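# Bend a rod into an upright arch in two sockets

## Task

Shape the rod into a standing arch so that each of its two ends sits in a different socket on the board.

## Robot and tools

Robot: two arms, left_arm and right_arm, each with a two-finger gripper. Scene frame: origin at table-top height, midway between the nominal arm bases; +x points out over the table, +z up, and left_arm is on the +y side. Arm names do not match image sides. Calibrated bases: left_arm at (+0.004, +0.262, 0) m, quat_wxyz (+1.000, 0, 0, +0.020); right_arm at (-0.024, -0.249, 0) m, quat_wxyz (+1.000, 0, 0, -0.003). A camera stand is fixed behind the arms. Loose objects may get brief outside nudges.

Frames: each arm reports end_effector_position (m) and end_effector_quat_wxyz in its own base frame. Fixed cameras and the table use the scene frame. A gripper's fingers point along its +z and open and close along its y. The reported point lies between the pads, about 1 cm behind the tips. Printed values can be off by a few cm, more at long reach.

Row layout, shared by execute_actions and move: 14 numbers, each in [-1, 1]. Order: dx, dy, dz, rx, ry, rz, opening for left_arm, then the same seven for right_arm. Always send all 14, even if one arm stays still. dx..rz are offsets, not poses, along that arm's own base axes. They count from the arm's Hand target as it stood when the action or move began. 1.0 equals 0.6 m or 180 degrees. rx, ry, rz together form one rotation vector, turning about the Hand target's position. A translation longer than 1.0 may be shortened along its line. Opening is absolute: +1 is fully open (0.094 m), -1 is closed. A 0 in the opening slot means half open, so to keep a gripper as it is, resend its current command.

execute_actions(actions, cameras): actions is a list of actions. Each action is a table of up to 15 rows, one per 1/30 s step. A shorter table repeats its last row to fill 15 steps. Each row is measured from the action's start pose, not from the row before. Repeating an offset in a new action moves the arm further. Images come back only when actions is empty or cameras asks for them (names or ["all"]). An unknown camera name invalidates the call.

move(target, speed, blend, opening_speed, grip_force, blocking, cameras): target is one 14-number row or a list of up to 15 rows. Every row is an offset from the Hand targets at the move's start. Each gripper follows a straight path. speed is m/s, 0.002 to 2.9, default 0.25; rotation is capped at twice that in rad/s. Give one value, or one per target. blend (m) rounds corners between listed targets; 0 stops at each. opening_speed is the rate of change of the commanded opening, per second on the -1..+1 scale, at least 0.2. Use it to close gently. grip_force is a per-pad force cap in N, 10 to 50; one value or one per arm. It persists once set, and low values close slowly. With blocking=false the call returns after about 0.5 s while the motion goes on. A move lasts at most 10 s. It does not avoid obstacles or the other arm. Fast moves overshoot and hit harder, and aiming beyond a contact presses harder. Keep paths away from an arm's own base, or its shoulder posture may flip. The result adds a move: line with done, off_target, moving, held or fault, plus limits such as paced (pose clipped) or held (steps withheld).

wait(seconds 0-10) lets time pass while commands hold. stop brakes a running move. zoom_image(camera, region [x0,y0,x1,y1]) enlarges part of the newest image, at most 504x504 pixels. Cameras: cam_high, cam_low, cam_left_wrist, cam_right_wrist, each 504x504. finished_scene(scene) ends the scene for good. The arch must stay in place without the robot holding it.

Result lines: Hand target is the last commanded pose after clipping, and the next offsets start from it. The gripper often rests short of it; an all-zero action asks for it again. If the gripper is still short, send the gap as an offset. Tool commands lists current gripper commands. grip_measured is the finger opening on the command scale; with nothing held it reads up to about 2.5 mm wide, and on a gripped hard part up to about 3 mm narrow. Squeeze builds about 1 N per 0.001 below first touch, then jumps to the force cap. grip_effort_nm is the gripper motor effort (negative means closing) and is not pad force. Joint velocities may say within noise. Joint torques are raw, noisy and offset; joints 1-3 wrap at ±28 N m.

Limits: orientation is clipped per step to within 40 degrees of the measured one. Friction and weight can leave the gripper low, short or tilted, so check after each move. An arm blocked by something keeps pushing until you command it back past its gripper, or send six zeros. Joint ranges (rad): waist -2.618..3.054, shoulder 0..3.142, elbow 0..3.142 (straight at 2.901), wrist pitch -1.571..1.571, wrist yaw -1.571..1.571, wrist roll -2.094..2.094.

Avoid: dropping the rod or leaving it off the table, releasing it while it moves, and fast impacts on fixed things. Avoid any contact between the two arms, grippers or wrist cameras; the clearance check will not catch this. Never let one gripper close on the other's fingers. Avoid strain on camera cables. Long holding, stretched poses or pushing at unreachable targets heat the motors. MOTOR HOT appears at 75 °C. At 90 °C that arm folds and idles, and at 100 °C it goes limp. The scene keeps running while you deliberate.

Each tool is called after "Emit:" as name(argument=value, ...), one argument or row to a line, values as JSON.

## Session

Emit:
execute_actions(
  actions=[],
)

Scene clock: 0.00 s.
left_arm: end_effector_position=(+0.3869, +0.0404, +0.1009) grip_measured=+1.000 grip_effort_nm=n/a end_effector_quat_wxyz=(+0.601, -0.116, +0.787, +0.082) | right_arm: end_effector_position=(+0.4007, -0.0234, +0.1240) grip_measured=+1.000 grip_effort_nm=n/a end_effector_quat_wxyz=(+0.613, +0.074, +0.782, -0.085)
Joint positions: left_arm=[-0.027 1.552 0.328 0.944 -0.297 -0.094 0.094] | right_arm=[0.066 1.509 0.392 0.869 0.29 0.029 0.094]
Joint velocities: within noise
Joint torques (N m): no reading
Heat: left arm: 39 °C; right arm: 35 °C.
Hand target: left_arm +0.3906, +0.0407, +0.1117; +0.614, -0.118, +0.776, +0.080 | right_arm +0.4017, -0.0232, +0.1262; +0.614, +0.074, +0.781, -0.085
Tool commands: left_gripper/opening=+1.0 right_gripper/opening=+1.0

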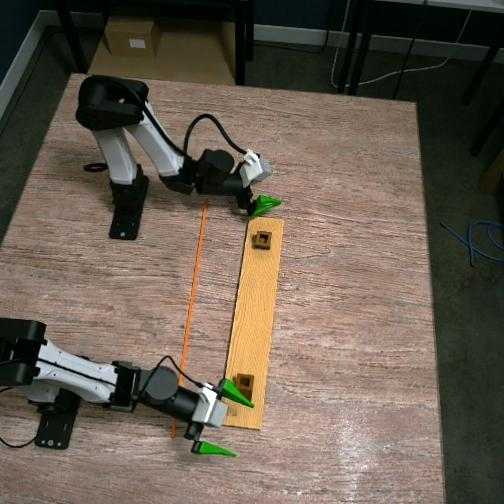

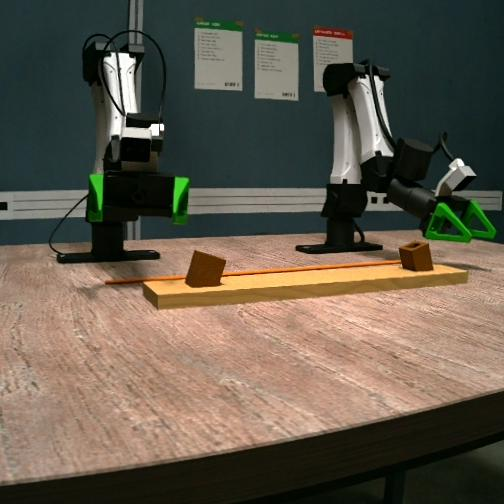

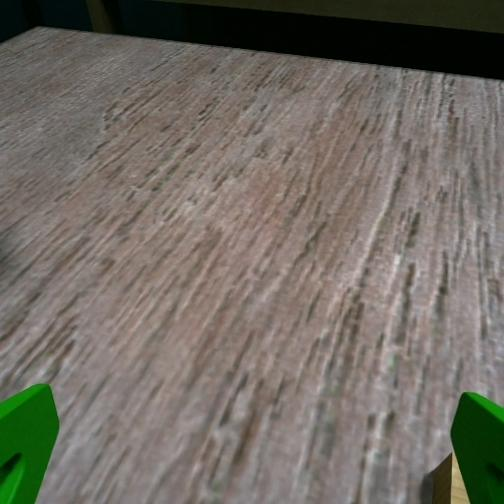

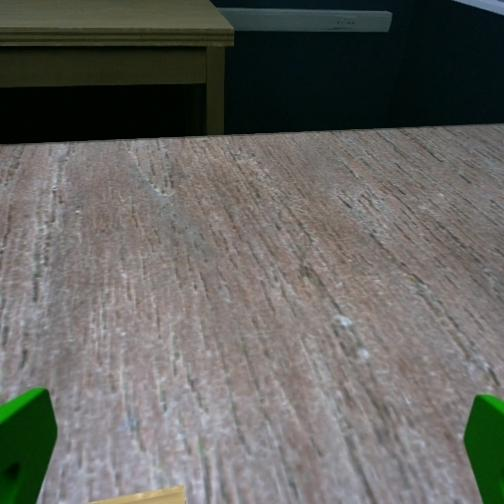

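Emit:
zoom_image(
  camera="cam_high",
  region=[160, 190, 300, 330],
)

Emit:
zoom_image(
  camera="cam_high",
  region=[150, 310, 300, 460],
)

Emit:
zoom_image(
  camera="cam_low",
  region=[90, 190, 290, 330],
)

Emit:
zoom_image(
  camera="cam_low",
  region=[290, 190, 490, 330],
)

Scaled by 3.600 from the camera's 504x504 image, which has a finer 720x720 frame.

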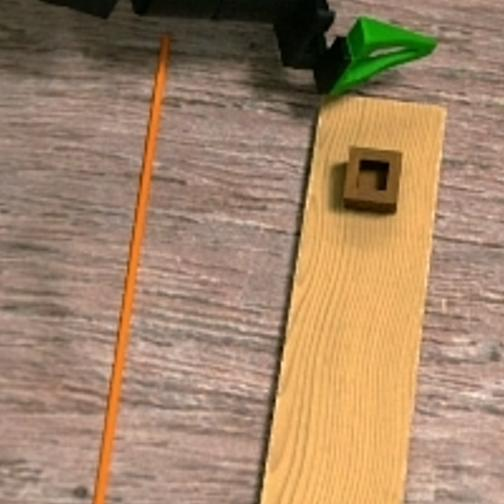

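Scaled by 3.360 from the camera's 504x504 image, which has a finer 720x720 frame.

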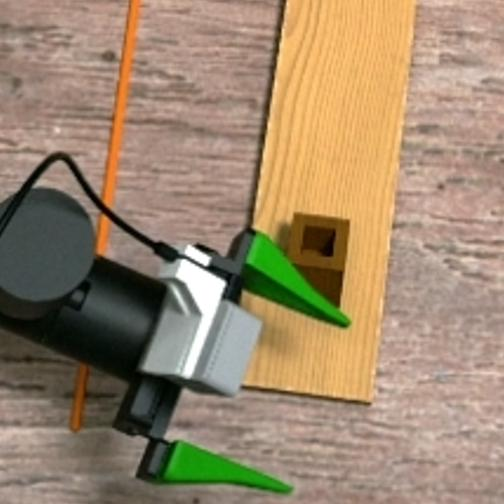

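Scaled by 2.520 from the camera's 504x504 image, which has a finer 720x720 frame.

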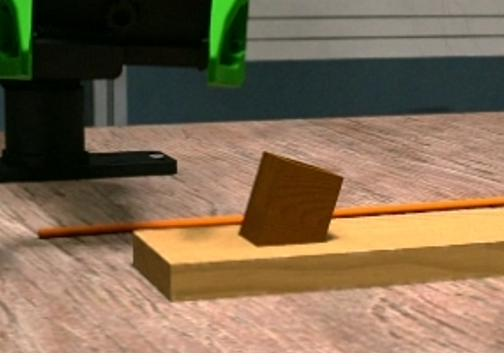

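Scaled by 2.520 from the camera's 504x504 image, which has a finer 720x720 frame.

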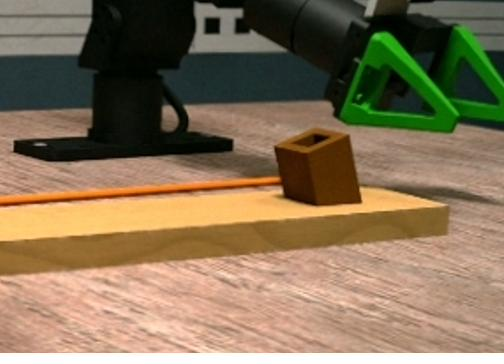

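Emit:
move(
  target=[-0.26,-0.113,0.147,0.295,0.384,-0.494,1,-0.23,0.039,0.123,-0.288,0.38,0.465,1],
  cameras=["all"],
)

Scene clock: 28.83 s.
left_arm: end_effector_position=(+0.2448, -0.0281, +0.1929) grip_measured=+1.000 grip_effort_nm=0.02 end_effector_quat_wxyz=(+0.033, +0.698, +0.715, +0.021) | right_arm: end_effector_position=(+0.2615, -0.0001, +0.1967) grip_measured=+1.000 grip_effort_nm=-0.01 end_effector_quat_wxyz=(-0.013, +0.700, -0.714, +0.007)
Joint positions: left_arm=[-0.108 1.432 1.453 -1.514 0.008 1.438 0.094] | right_arm=[-0.006 1.538 1.568 -1.572 -0.009 -1.556 0.094]
Joint torques (N m): left_arm=[-0.24 -4.81 7.19 -0.09 0.18 0.15] | right_arm=[0.75 -5.05 9.24 0.29 0.06 -0.11]
Heat: left arm: 41 °C; right arm: 41 °C.
Hand target: left_arm +0.2346, -0.0272, +0.1999; +0.000, +0.707, +0.707, +0.000 | right_arm +0.2637, +0.0001, +0.2000; -0.001, +0.707, -0.708, +0.001
Off the commanded pose: left_arm 0.012 m, 5 deg | right_arm 0.004 m, 2 deg.
joint sent to its limit (left arm) — joint 4 (wrist pitch), lower limit. The joint targets are off in orientation, not in position.
joint sent to its limit (right arm) — joint 4 (wrist pitch), lower limit. The joint targets still meet the commanded pose.
move: off_target (left_arm)

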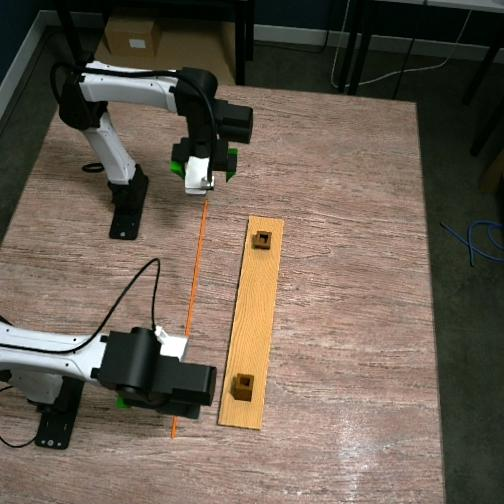

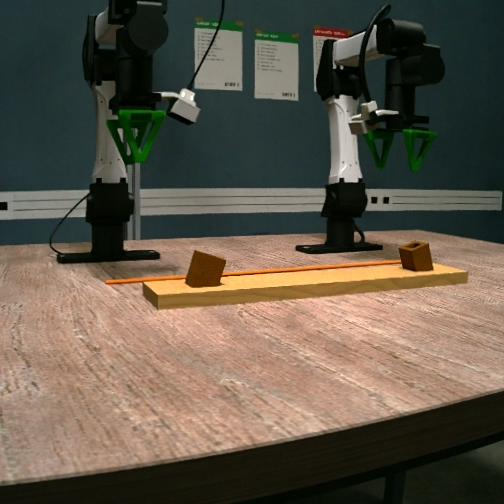

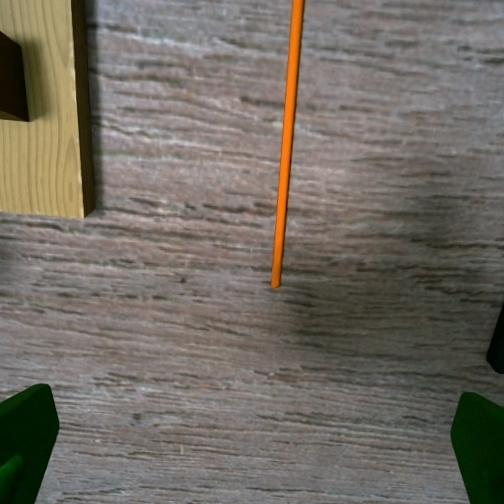

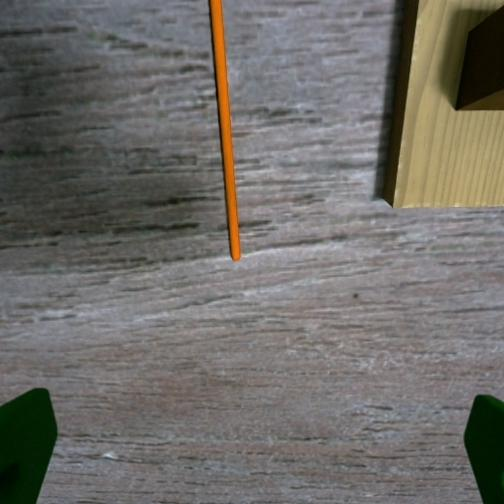

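Emit:
move(
  target=[0.0,-0.15,-0.15,0,0,0,1,-0.035,0.15,-0.15,0,0,0,1],
  cameras=["all"],
)

Scene clock: 33.17 s.
left_arm: end_effector_position=(+0.2350, -0.1161, +0.1102) grip_measured=+1.000 grip_effort_nm=0.02 end_effector_quat_wxyz=(+0.001, +0.708, +0.706, -0.001) | right_arm: end_effector_position=(+0.2447, +0.0898, +0.1118) grip_measured=+1.000 grip_effort_nm=-0.01 end_effector_quat_wxyz=(+0.001, +0.708, -0.706, -0.003)
Joint positions: left_arm=[-0.457 1.535 1.219 -1.254 0.002 1.117 0.094] | right_arm=[0.348 1.534 1.224 -1.266 -0.005 -1.225 0.094]
Joint torques (N m): left_arm=[-0.16 -4.75 5.68 0.31 0.22 -0.16] | right_arm=[0.77 -8.01 5.23 0.49 0.06 0.11]
Heat: left arm: 41 °C; right arm: 40 °C.
Hand target: left_arm +0.2346, -0.1171, +0.1099; +0.000, +0.707, +0.707, +0.000 | right_arm +0.2427, +0.0901, +0.1100; -0.001, +0.706, -0.708, +0.001
Off the commanded pose: left_arm 0.001 m, 0 deg | right_arm 0.003 m, 1 deg.
move: done

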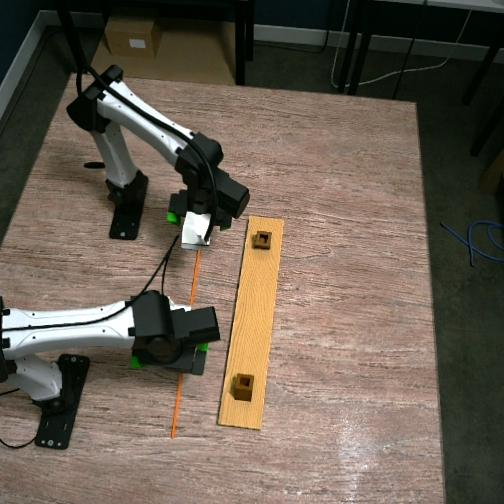

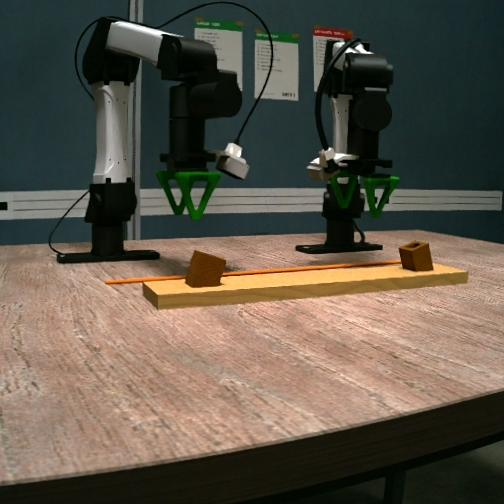

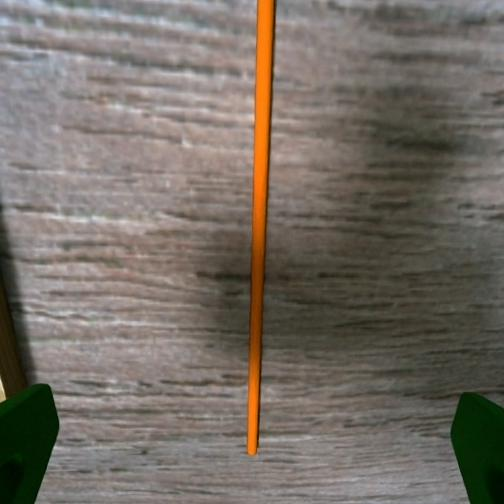

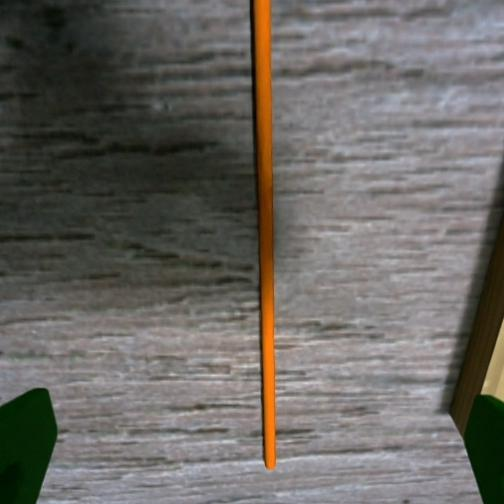

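Emit:
move(
  target=[0.0,0,-0.1,0,0,0,0,0,0,-0.1,0,0,0,0],
  cameras=["all"],
)

Scene clock: 36.27 s.
left_arm: end_effector_position=(+0.2352, -0.1162, +0.0513) grip_measured=+0.002 grip_effort_nm=-0.07 end_effector_quat_wxyz=(+0.002, +0.708, +0.706, -0.001) | right_arm: end_effector_position=(+0.2453, +0.0900, +0.0579) grip_measured=+0.003 grip_effort_nm=-0.15 end_effector_quat_wxyz=(-0.010, +0.708, -0.706, +0.002)
Joint positions: left_arm=[-0.457 1.577 1.021 -1.012 0.002 1.117 0.047] | right_arm=[0.348 1.549 1.021 -1.022 -0.005 -1.224 0.047]
Joint torques (N m): left_arm=[-0.2 -4.56 5.44 0.32 0.21 -0.16] | right_arm=[0.8 -5 5.37 0.58 0.06 0.15]
Heat: left arm: 41 °C; right arm: 40 °C.
Hand target: left_arm +0.2346, -0.1171, +0.0498; +0.000, +0.707, +0.707, +0.000 | right_arm +0.2427, +0.0901, +0.0500; -0.001, +0.706, -0.708, +0.001
Off the commanded pose: left_arm 0.002 m, 0 deg | right_arm 0.008 m, 1 deg.
move: done

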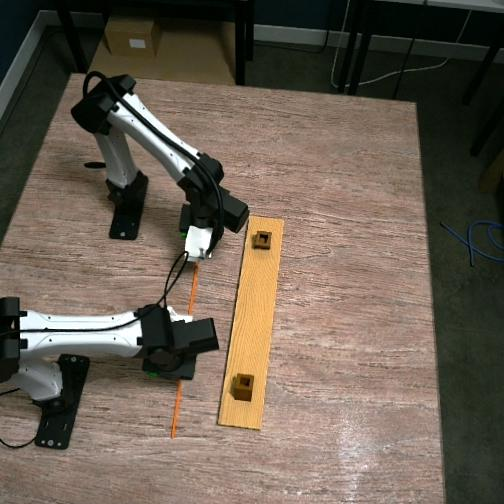

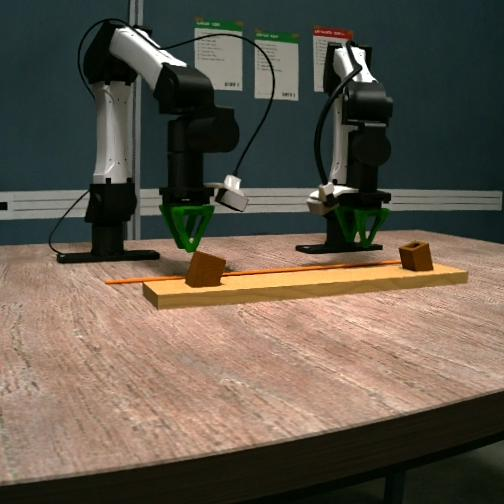

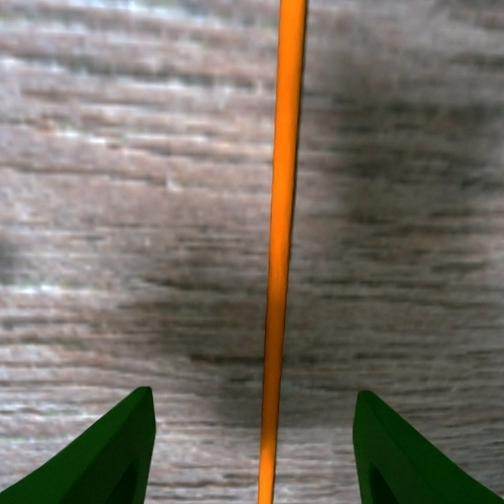

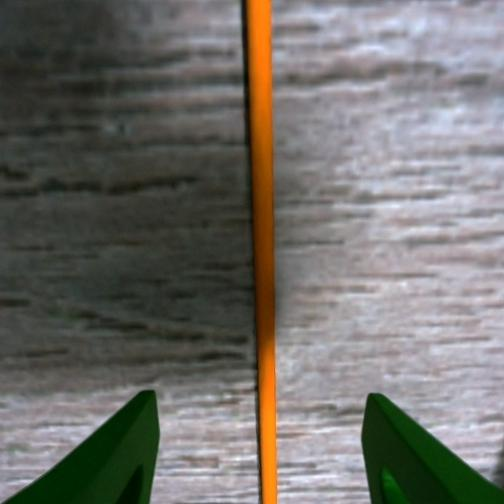

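Emit:
move(
  target=[0.002,0.067,0,0,0,-0.028,0,-0.004,-0.067,-0.01,0,0,-0.022,0],
  cameras=["all"],
)

Scene clock: 42.17 s.
left_arm: end_effector_position=(+0.2350, -0.0787, +0.0441) grip_measured=+0.002 grip_effort_nm=-0.07 end_effector_quat_wxyz=(-0.011, +0.734, +0.679, -0.005) | right_arm: end_effector_position=(+0.2404, +0.0522, +0.0422) grip_measured=+0.003 grip_effort_nm=-0.15 end_effector_quat_wxyz=(+0.008, +0.679, -0.734, -0.006)
Joint positions: left_arm=[-0.324 1.556 0.971 -1.008 -0.001 1.325 0.047] | right_arm=[0.212 1.549 0.956 -0.998 -0.002 -1.282 0.047]
Joint torques (N m): left_arm=[1.09 -7.06 5.04 0.23 0.24 0.15] | right_arm=[-0.36 -9.06 5.09 0.44 0.04 -0.11]
Heat: left arm: 41 °C; right arm: 39 °C.
Hand target: left_arm +0.2358, -0.0769, +0.0499; +0.000, +0.737, +0.675, +0.001 | right_arm +0.2403, +0.0499, +0.0440; -0.001, +0.682, -0.732, +0.001
Off the commanded pose: left_arm 0.006 m, 1 deg | right_arm 0.003 m, 1 deg.
move: done

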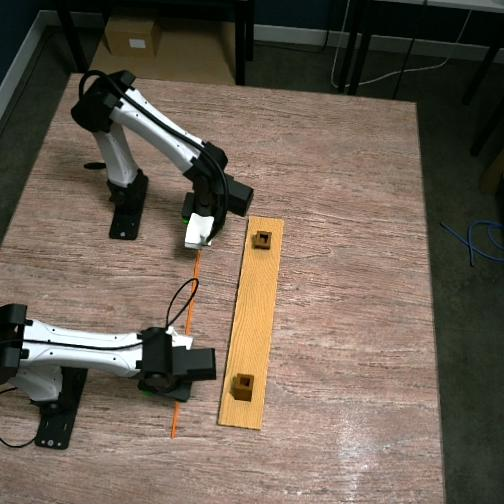

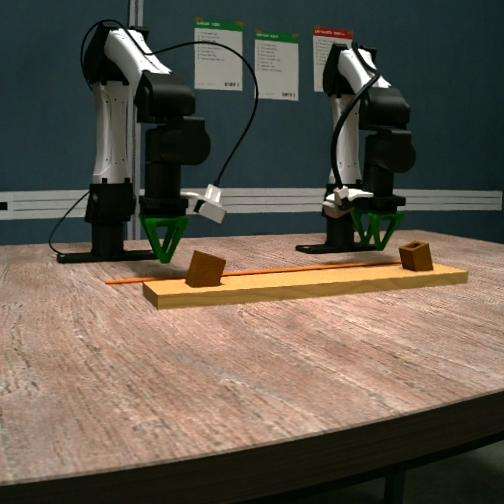

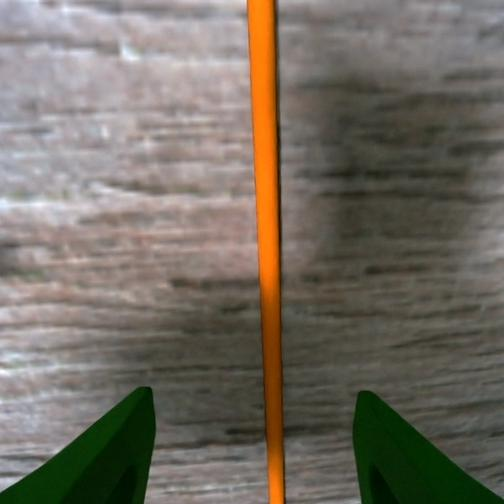

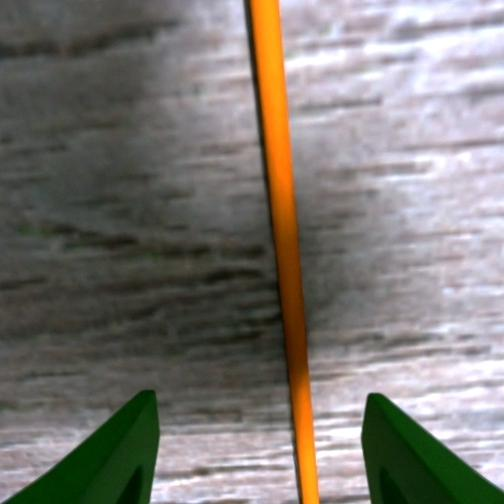

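Emit:
move(
  target=[-0.002,0.085,-0.05,0,0,0.008,0,0.0175,-0.083,-0.038,0,0,0.028,0],
  cameras=["all"],
)

Scene clock: 50.53 s.
left_arm: end_effector_position=(+0.2335, -0.0272, +0.0161) grip_measured=+0.002 grip_effort_nm=-0.07 end_effector_quat_wxyz=(-0.008, +0.725, +0.688, -0.004) | right_arm: end_effector_position=(+0.2548, +0.0019, +0.0293) grip_measured=+0.003 grip_effort_nm=-0.14 end_effector_quat_wxyz=(-0.008, +0.711, -0.703, +0.008)
Joint positions: left_arm=[-0.119 1.549 0.843 -0.883 -0.004 1.505 0.047] | right_arm=[0.008 1.562 0.913 -0.899 0.001 -1.574 0.047]
Joint torques (N m): left_arm=[1.09 -6.12 4.81 0.26 0.27 0.15] | right_arm=[-0.4 -4.81 5.01 0.49 -0.01 -0.01]
Heat: left arm: 41 °C; right arm: 39 °C.
Hand target: left_arm +0.2346, -0.0259, +0.0198; +0.000, +0.729, +0.685, +0.000 | right_arm +0.2508, +0.0002, +0.0212; -0.001, +0.713, -0.701, +0.000
Off the commanded pose: left_arm 0.004 m, 1 deg | right_arm 0.009 m, 1 deg.
move: done

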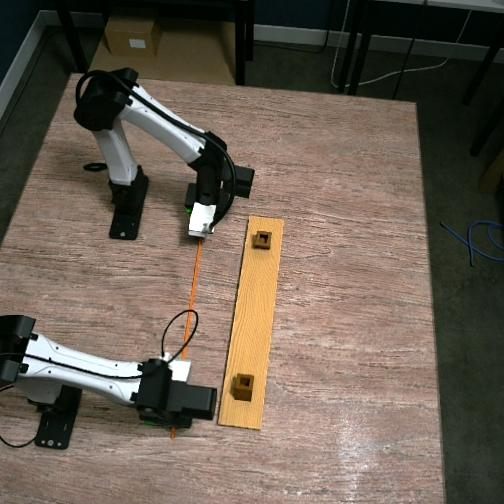

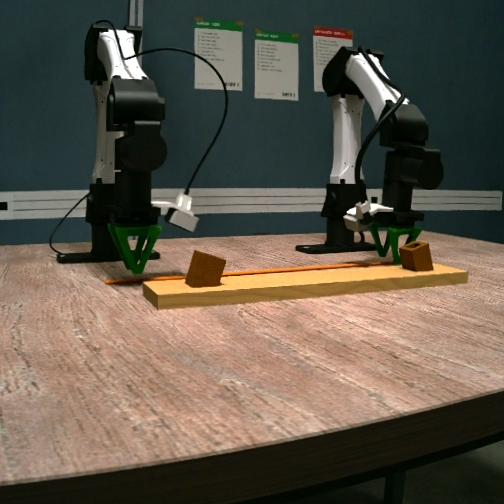

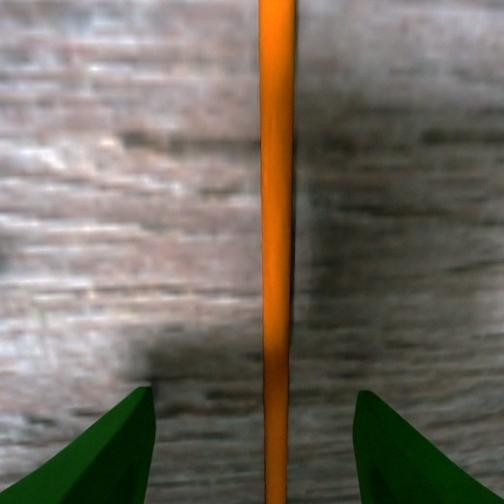

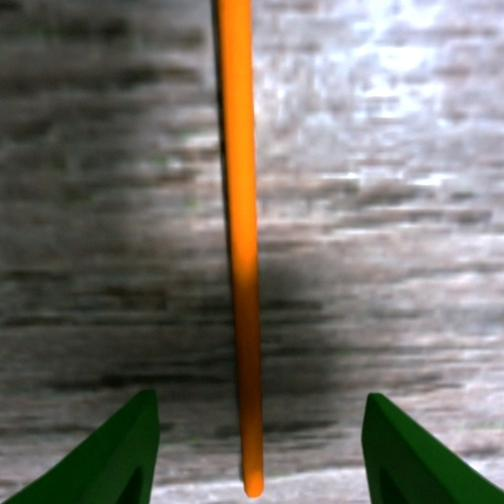

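Emit:
move(
  target=[-0.008,0.0,-0.01,0,0,0,-0.3,-0.0075,0,-0.013,0,0,0.012,-0.3],
  cameras=["all"],
  speed=0.06,
)

Scene clock: 54.50 s.
left_arm: end_effector_position=(+0.2280, -0.0265, +0.0098) grip_measured=-0.298 grip_effort_nm=-0.06 end_effector_quat_wxyz=(-0.011, +0.726, +0.688, -0.006) | right_arm: end_effector_position=(+0.2501, +0.0019, +0.0207) grip_measured=-0.297 grip_effort_nm=-0.14 end_effector_quat_wxyz=(-0.007, +0.724, -0.689, +0.007)
Joint positions: left_arm=[-0.119 1.546 0.812 -0.86 -0.004 1.505 0.033] | right_arm=[0.008 1.562 0.876 -0.865 0.001 -1.612 0.033]
Joint torques (N m): left_arm=[0.84 -6.35 4.6 0.29 0.28 0.14] | right_arm=[-0.42 -4.9 4.96 0.53 -0.01 -0.05]
Heat: left arm: 41 °C; right arm: 39 °C.
Hand target: left_arm +0.2299, -0.0259, +0.0139; +0.000, +0.729, +0.685, +0.001 | right_arm +0.2463, +0.0002, +0.0133; -0.001, +0.726, -0.687, +0.000
Off the commanded pose: left_arm 0.004 m, 1 deg | right_arm 0.008 m, 1 deg.
move: done

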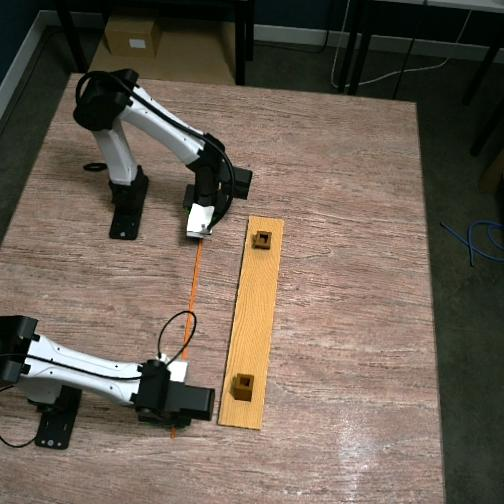

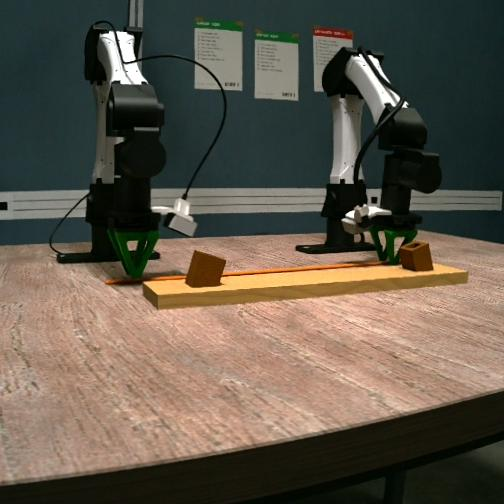

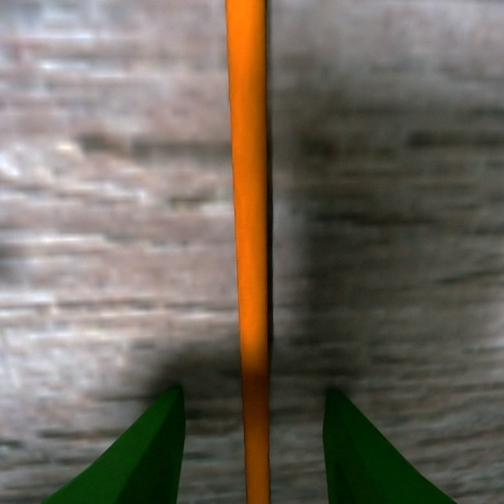

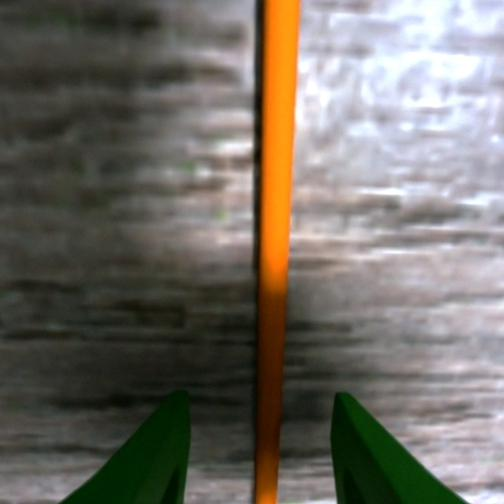

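Emit:
move(
  target=[0.00,0.0,-0.008,0,0,0,-0.5,0.004,0,-0.015,0,0,0,-0.5],
  cameras=["cam_left_wrist","cam_right_wrist"],
  speed=0.03,
)

Scene clock: 56.47 s.
left_arm: end_effector_position=(+0.2286, -0.0266, +0.0089) grip_measured=-0.498 grip_effort_nm=-0.06 end_effector_quat_wxyz=(-0.009, +0.726, +0.688, -0.005) | right_arm: end_effector_position=(+0.2530, +0.0019, +0.0123) grip_measured=-0.497 grip_effort_nm=-0.14 end_effector_quat_wxyz=(-0.007, +0.725, -0.689, +0.008)
Joint positions: left_arm=[-0.119 1.546 0.808 -0.852 -0.004 1.505 0.024] | right_arm=[0.008 1.586 0.863 -0.825 0.001 -1.613 0.024]
Joint torques (N m): left_arm=[0.88 -5.53 3.79 0.44 0.27 0.12] | right_arm=[-0.4 -4.79 4.89 0.54 -0.01 -0.08]
Heat: left arm: 41 °C; right arm: 39 °C.
Hand target: left_arm +0.2298, -0.0259, +0.0091; +0.000, +0.729, +0.685, +0.001 | right_arm +0.2488, +0.0002, +0.0043; -0.001, +0.726, -0.687, +0.000
Off the commanded pose: left_arm 0.002 m, 1 deg | right_arm 0.009 m, 1 deg.
move: done
Images, in order (width x height): cam_left_wrist 504x504, cam_right_wrist 504x504.

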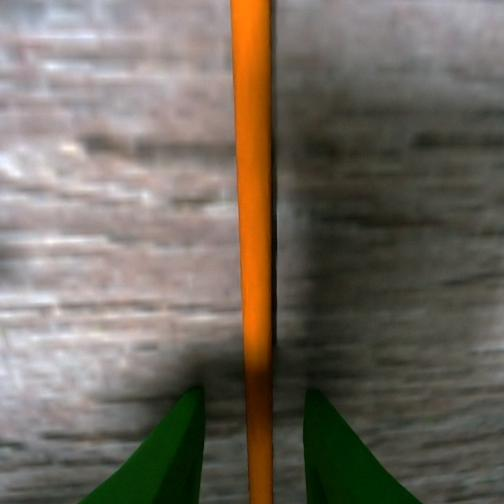

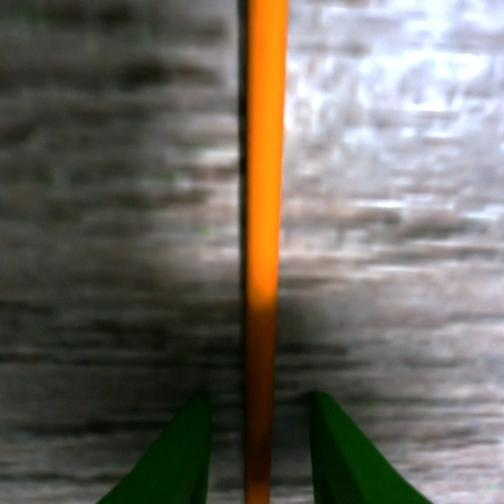

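Emit:
move(
  target=[0.00,0.0,0,0,0,0,-0.5,-0.003,0,-0.006,0,0,0,-0.5],
  speed=0.03,
)

Emit:
move(
  target=[0.00,0.0,0,0,0,0,-1,0,0,0,0,0,0,-1],
  opening_speed=0.3,
  cameras=["cam_left_wrist","cam_right_wrist"],
)

Scene clock: 58.57 s.
left_arm: end_effector_position=(+0.2286, -0.0266, +0.0089) grip_measured=-0.498 grip_effort_nm=-0.06 end_effector_quat_wxyz=(-0.009, +0.726, +0.688, -0.005) | right_arm: end_effector_position=(+0.2533, +0.0019, +0.0112) grip_measured=-0.498 grip_effort_nm=-0.14 end_effector_quat_wxyz=(-0.009, +0.725, -0.689, +0.010)
Joint positions: left_arm=[-0.119 1.546 0.808 -0.852 -0.004 1.505 0.024] | right_arm=[0.008 1.586 0.858 -0.816 0.001 -1.613 0.024]
Joint torques (N m): left_arm=[0.92 -5.5 3.79 0.44 0.27 0.13] | right_arm=[-0.39 -4.77 3.9 0.58 -0.01 -0.08]
Heat: left arm: 41 °C; right arm: 39 °C.
Hand target: left_arm +0.2298, -0.0259, +0.0091; +0.000, +0.729, +0.685, +0.001 | right_arm +0.2469, +0.0002, +0.0007; -0.001, +0.726, -0.687, +0.000
Off the commanded pose: left_arm 0.001 m, 1 deg | right_arm 0.012 m, 1 deg.
move: off_target (right_arm)

Scene clock: 60.43 s.
left_arm: end_effector_position=(+0.2349, -0.0272, +0.0086) grip_measured=-0.910 grip_effort_nm=-1.00 end_effector_quat_wxyz=(+0.001, +0.726, +0.688, +0.004) | right_arm: end_effector_position=(+0.2524, +0.0019, +0.0109) grip_measured=-0.892 grip_effort_nm=-1.03 end_effector_quat_wxyz=(-0.008, +0.725, -0.689, +0.009)
Joint positions: left_arm=[-0.119 1.546 0.806 -0.825 -0.005 1.505 0.004] | right_arm=[0.008 1.586 0.857 -0.818 0.001 -1.613 0.005]
Joint torques (N m): left_arm=[0.88 -5.63 4 0.21 0.3 0.13] | right_arm=[-0.4 -4.74 4 0.59 -0.01 -0.07]
Heat: left arm: 41 °C; right arm: 39 °C.
Hand target: left_arm +0.2298, -0.0259, +0.0091; +0.000, +0.729, +0.685, +0.000 | right_arm +0.2469, +0.0002, +0.0007; -0.001, +0.726, -0.687, +0.000
Off the commanded pose: left_arm 0.005 m, 1 deg | right_arm 0.012 m, 1 deg.
move: off_target (right_arm)
Images, in order (width x height): cam_left_wrist 504x504, cam_right_wrist 504x504.

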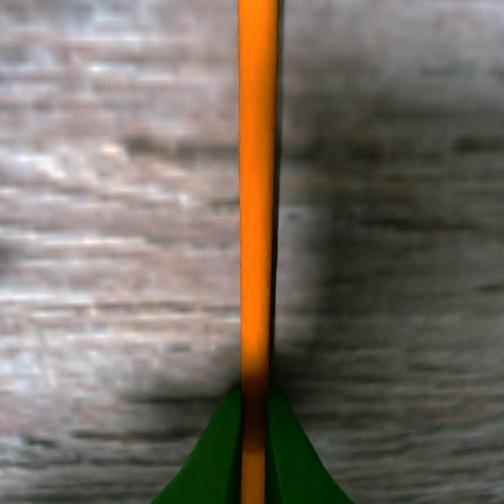

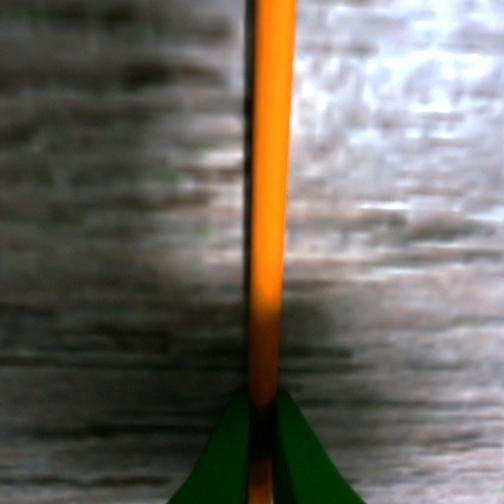

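Emit:
move(
  target=[0.0,0,0.1,0,0,0,-1,0.004,0,0.11,0,0,0,-1],
  speed=0.1,
  cameras=["all"],
)

Scene clock: 64.27 s.
left_arm: end_effector_position=(+0.2271, -0.0263, +0.0582) grip_measured=-0.910 grip_effort_nm=-1.01 end_effector_quat_wxyz=(-0.010, +0.726, +0.688, -0.005) | right_arm: end_effector_position=(+0.2438, +0.0018, +0.0556) grip_measured=-0.893 grip_effort_nm=-1.04 end_effector_quat_wxyz=(+0.011, +0.725, -0.689, -0.011)
Joint positions: left_arm=[-0.119 1.464 0.943 -1.072 -0.005 1.505 0.004] | right_arm=[0.008 1.533 0.996 -1.064 0.001 -1.613 0.005]
Joint torques (N m): left_arm=[0.88 -5.91 7.62 -0.01 0.28 0.12] | right_arm=[-0.4 -8.62 9.02 0.09 -0.01 -0.08]
Heat: left arm: 41 °C; right arm: 39 °C.
Hand target: left_arm +0.2299, -0.0259, +0.0690; +0.000, +0.729, +0.685, +0.000 | right_arm +0.2493, +0.0002, +0.0667; -0.001, +0.726, -0.687, +0.000
Off the commanded pose: left_arm 0.011 m, 1 deg | right_arm 0.012 m, 2 deg.
move: off_target (left_arm, right_arm)

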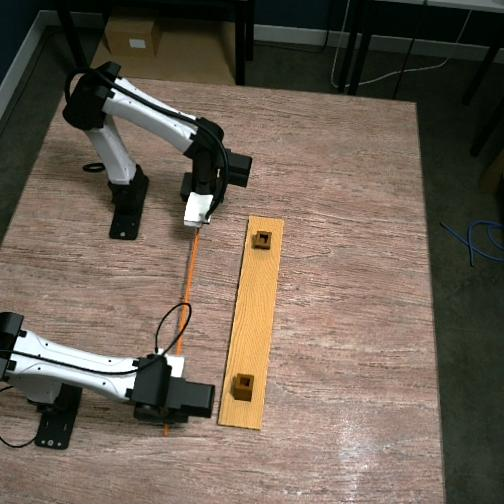

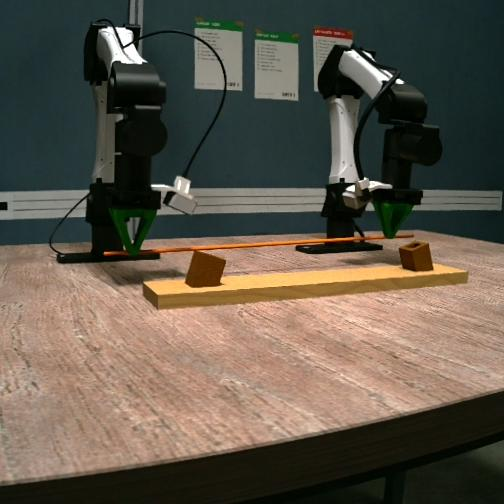

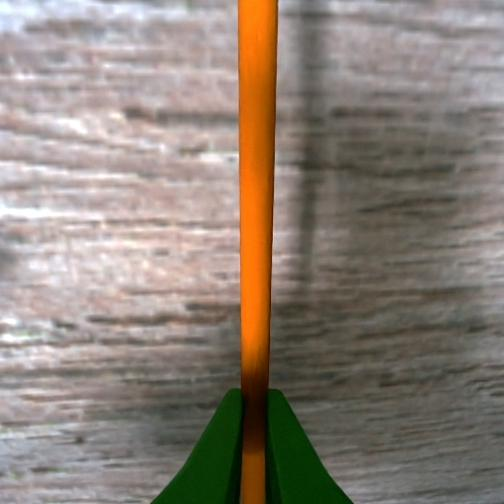

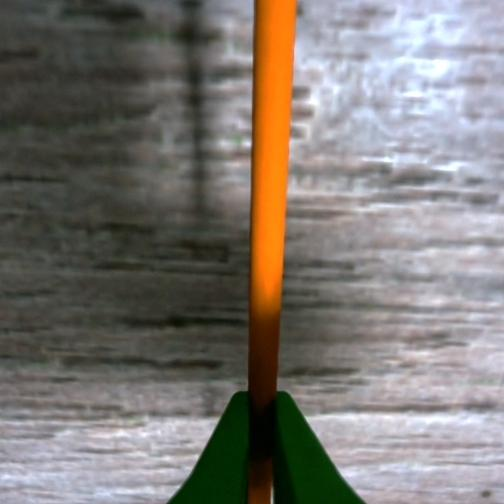

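Emit:
move(
  target=[
    [0.1,-0.004,0.19,-0.01,-0.25,0,-1,0.107,0.0007,0.194,0.0015,-0.25,0,-1],
    [0.21,-0.0084,0.385,-0.02,-0.5,0,-1,0.224,0.0014,0.389,0.003,-0.5,0,-1],
  ],
  speed=0.1,
  blend=[0.02,0],
  cameras=["all"],
)

Scene clock: 80.87 s.
left_arm: end_effector_position=(+0.3543, -0.0318, +0.2966) grip_measured=-0.910 grip_effort_nm=-1.00 end_effector_quat_wxyz=(+0.503, +0.516, +0.492, +0.487) | right_arm: end_effector_position=(+0.3820, +0.0031, +0.3088) grip_measured=-0.893 grip_effort_nm=-1.04 end_effector_quat_wxyz=(+0.494, -0.510, +0.484, -0.512)
Joint positions: left_arm=[-0.137 0.904 0.585 0.3 -0.097 1.576 0.004] | right_arm=[0.008 1.03 0.655 0.387 0 -1.615 0.005]
Joint torques (N m): left_arm=[0.81 -0.7 6.95 2.23 0.22 0.09] | right_arm=[-0.49 -1.91 6.99 2.13 0 0.06]
Heat: left arm: 41 °C; right arm: 41 °C.
Hand target: left_arm +0.3558, -0.0309, +0.3001; +0.504, +0.515, +0.484, +0.496 | right_arm +0.3837, +0.0011, +0.3002; +0.490, -0.513, +0.485, -0.511
Off the commanded pose: left_arm 0.004 m, 1 deg | right_arm 0.009 m, 1 deg.
move: done

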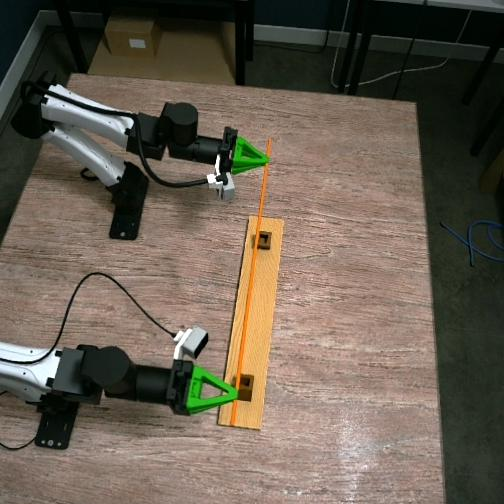

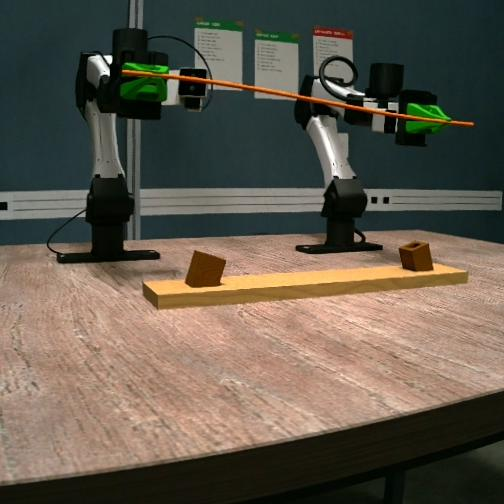

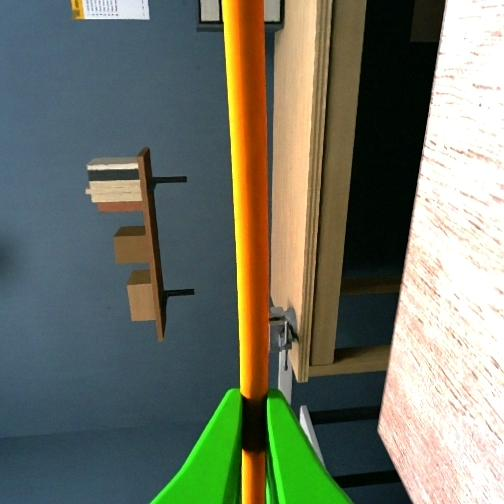

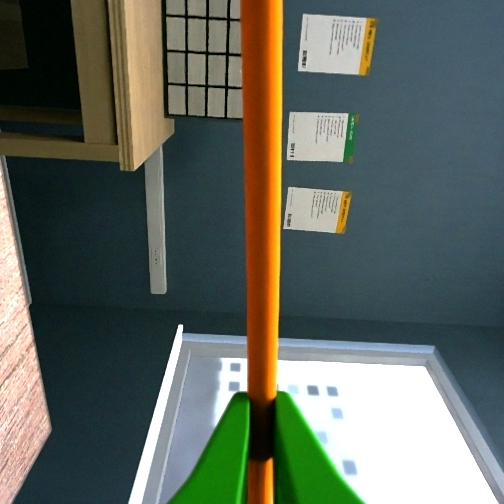

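Emit:
move(
  target=[
    [0,-0.008,0,-0.1,0.004,0,-1,0,0.008,0,0.1,0,0,-1],
    [-0.001,-0.032,0,-0.2,0.008,0,-1,0,0.032,0,0.2,0.001,0,-1],
    [-0.003,-0.072,0,-0.3,0.012,0,-1,0,0.072,0,0.3,0.002,0,-1],
    [-0.005,-0.128,0,-0.4,0.016,0,-1,0,0.128,0,0.4,0.002,0,-1],
  ],
  speed=0.12,
  blend=[0.005,0.005,0.005,0],
  cameras=["all"],
)

Scene clock: 92.90 s.
left_arm: end_effector_position=(+0.3499, -0.0913, +0.2757) grip_measured=-0.910 grip_effort_nm=-1.01 end_effector_quat_wxyz=(+0.667, +0.143, +0.716, +0.147) | right_arm: end_effector_position=(+0.3808, +0.0599, +0.2891) grip_measured=-0.893 grip_effort_nm=-1.04 end_effector_quat_wxyz=(+0.672, -0.132, +0.708, -0.172)
Joint positions: left_arm=[-0.492 1.001 0.59 0.336 -0.509 0.377 0.004] | right_arm=[0.332 1.09 0.655 0.394 0.398 -0.42 0.005]
Joint torques (N m): left_arm=[-1.48 -1.16 10.32 2.37 0.55 -0.56] | right_arm=[1.92 -2.37 9.92 2.36 -0.38 0.62]
Heat: left arm: 42 °C; right arm: 43 °C.
Hand target: left_arm +0.3529, -0.1077, +0.3000; +0.699, +0.132, +0.695, +0.105 | right_arm +0.3837, +0.0779, +0.3002; +0.696, -0.129, +0.695, -0.127
Off the commanded pose: left_arm 0.030 m, 7 deg | right_arm 0.021 m, 6 deg.
move: off_target (left_arm, right_arm)

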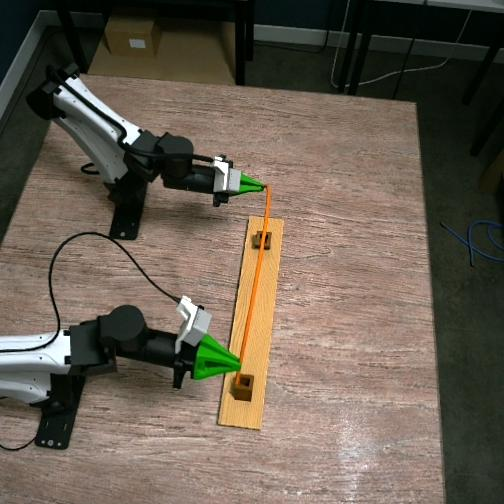

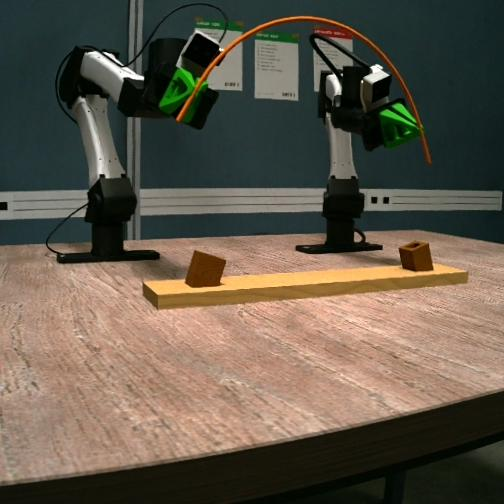

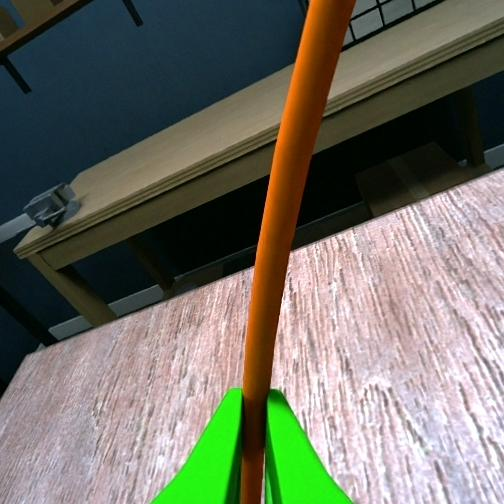

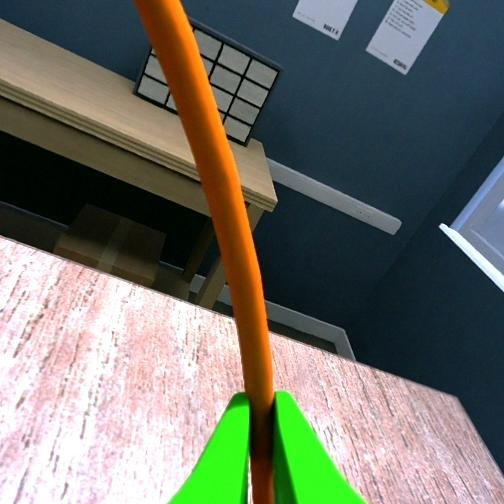

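Emit:
move(
  target=[-0.002,-0.03,0,-0.035,0,0,-1,0,0.13,0,0.035,0,0,-1],
  speed=0.06,
  cameras=["all"],
)

Scene clock: 96.77 s.
left_arm: end_effector_position=(+0.3482, -0.0944, +0.2770) grip_measured=-0.910 grip_effort_nm=-1.01 end_effector_quat_wxyz=(+0.676, +0.075, +0.722, +0.127) | right_arm: end_effector_position=(+0.3780, +0.1184, +0.2829) grip_measured=-0.893 grip_effort_nm=-1.04 end_effector_quat_wxyz=(+0.675, -0.065, +0.717, -0.158)
Joint positions: left_arm=[-0.556 1.033 0.599 0.365 -0.636 0.248 0.004] | right_arm=[0.606 1.239 0.719 0.469 0.744 -0.285 0.005]
Joint torques (N m): left_arm=[-2.96 -1.1 10.51 2.31 1.02 -0.31] | right_arm=[3.25 -3.03 12.16 2.14 -0.92 0.35]
Heat: left arm: 42 °C; right arm: 44 °C.
Hand target: left_arm +0.3516, -0.1257, +0.3001; +0.705, +0.093, +0.700, +0.066 | right_arm +0.3837, +0.1558, +0.3001; +0.702, -0.090, +0.701, -0.088
Off the commanded pose: left_arm 0.039 m, 8 deg | right_arm 0.042 m, 9 deg.
move: off_target (left_arm, right_arm)

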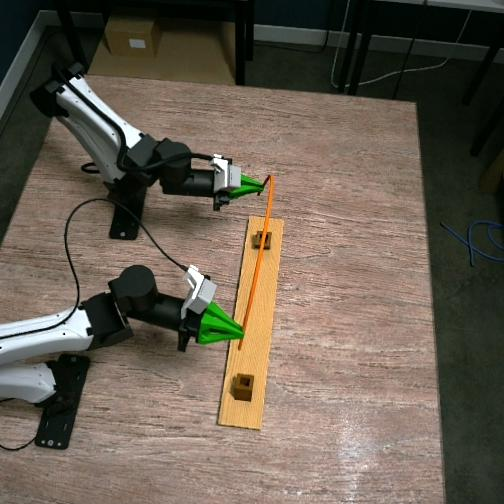

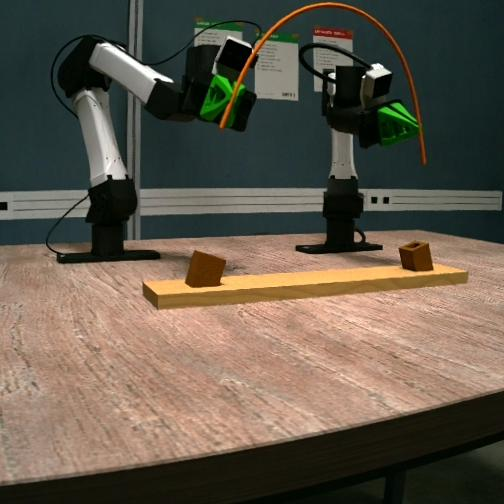

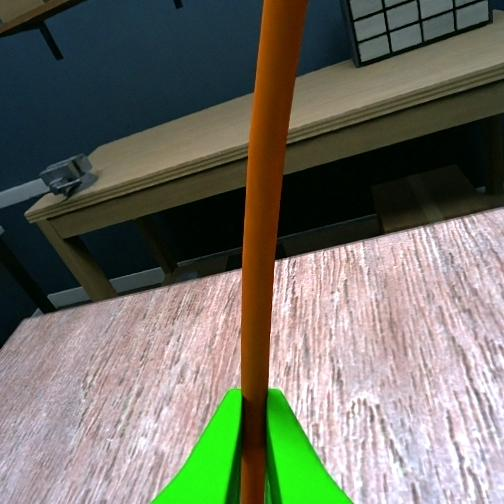

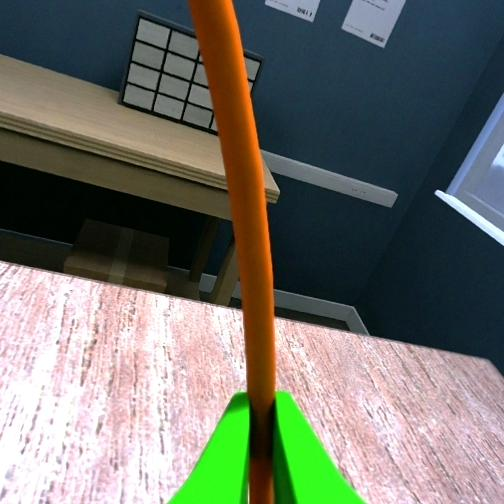

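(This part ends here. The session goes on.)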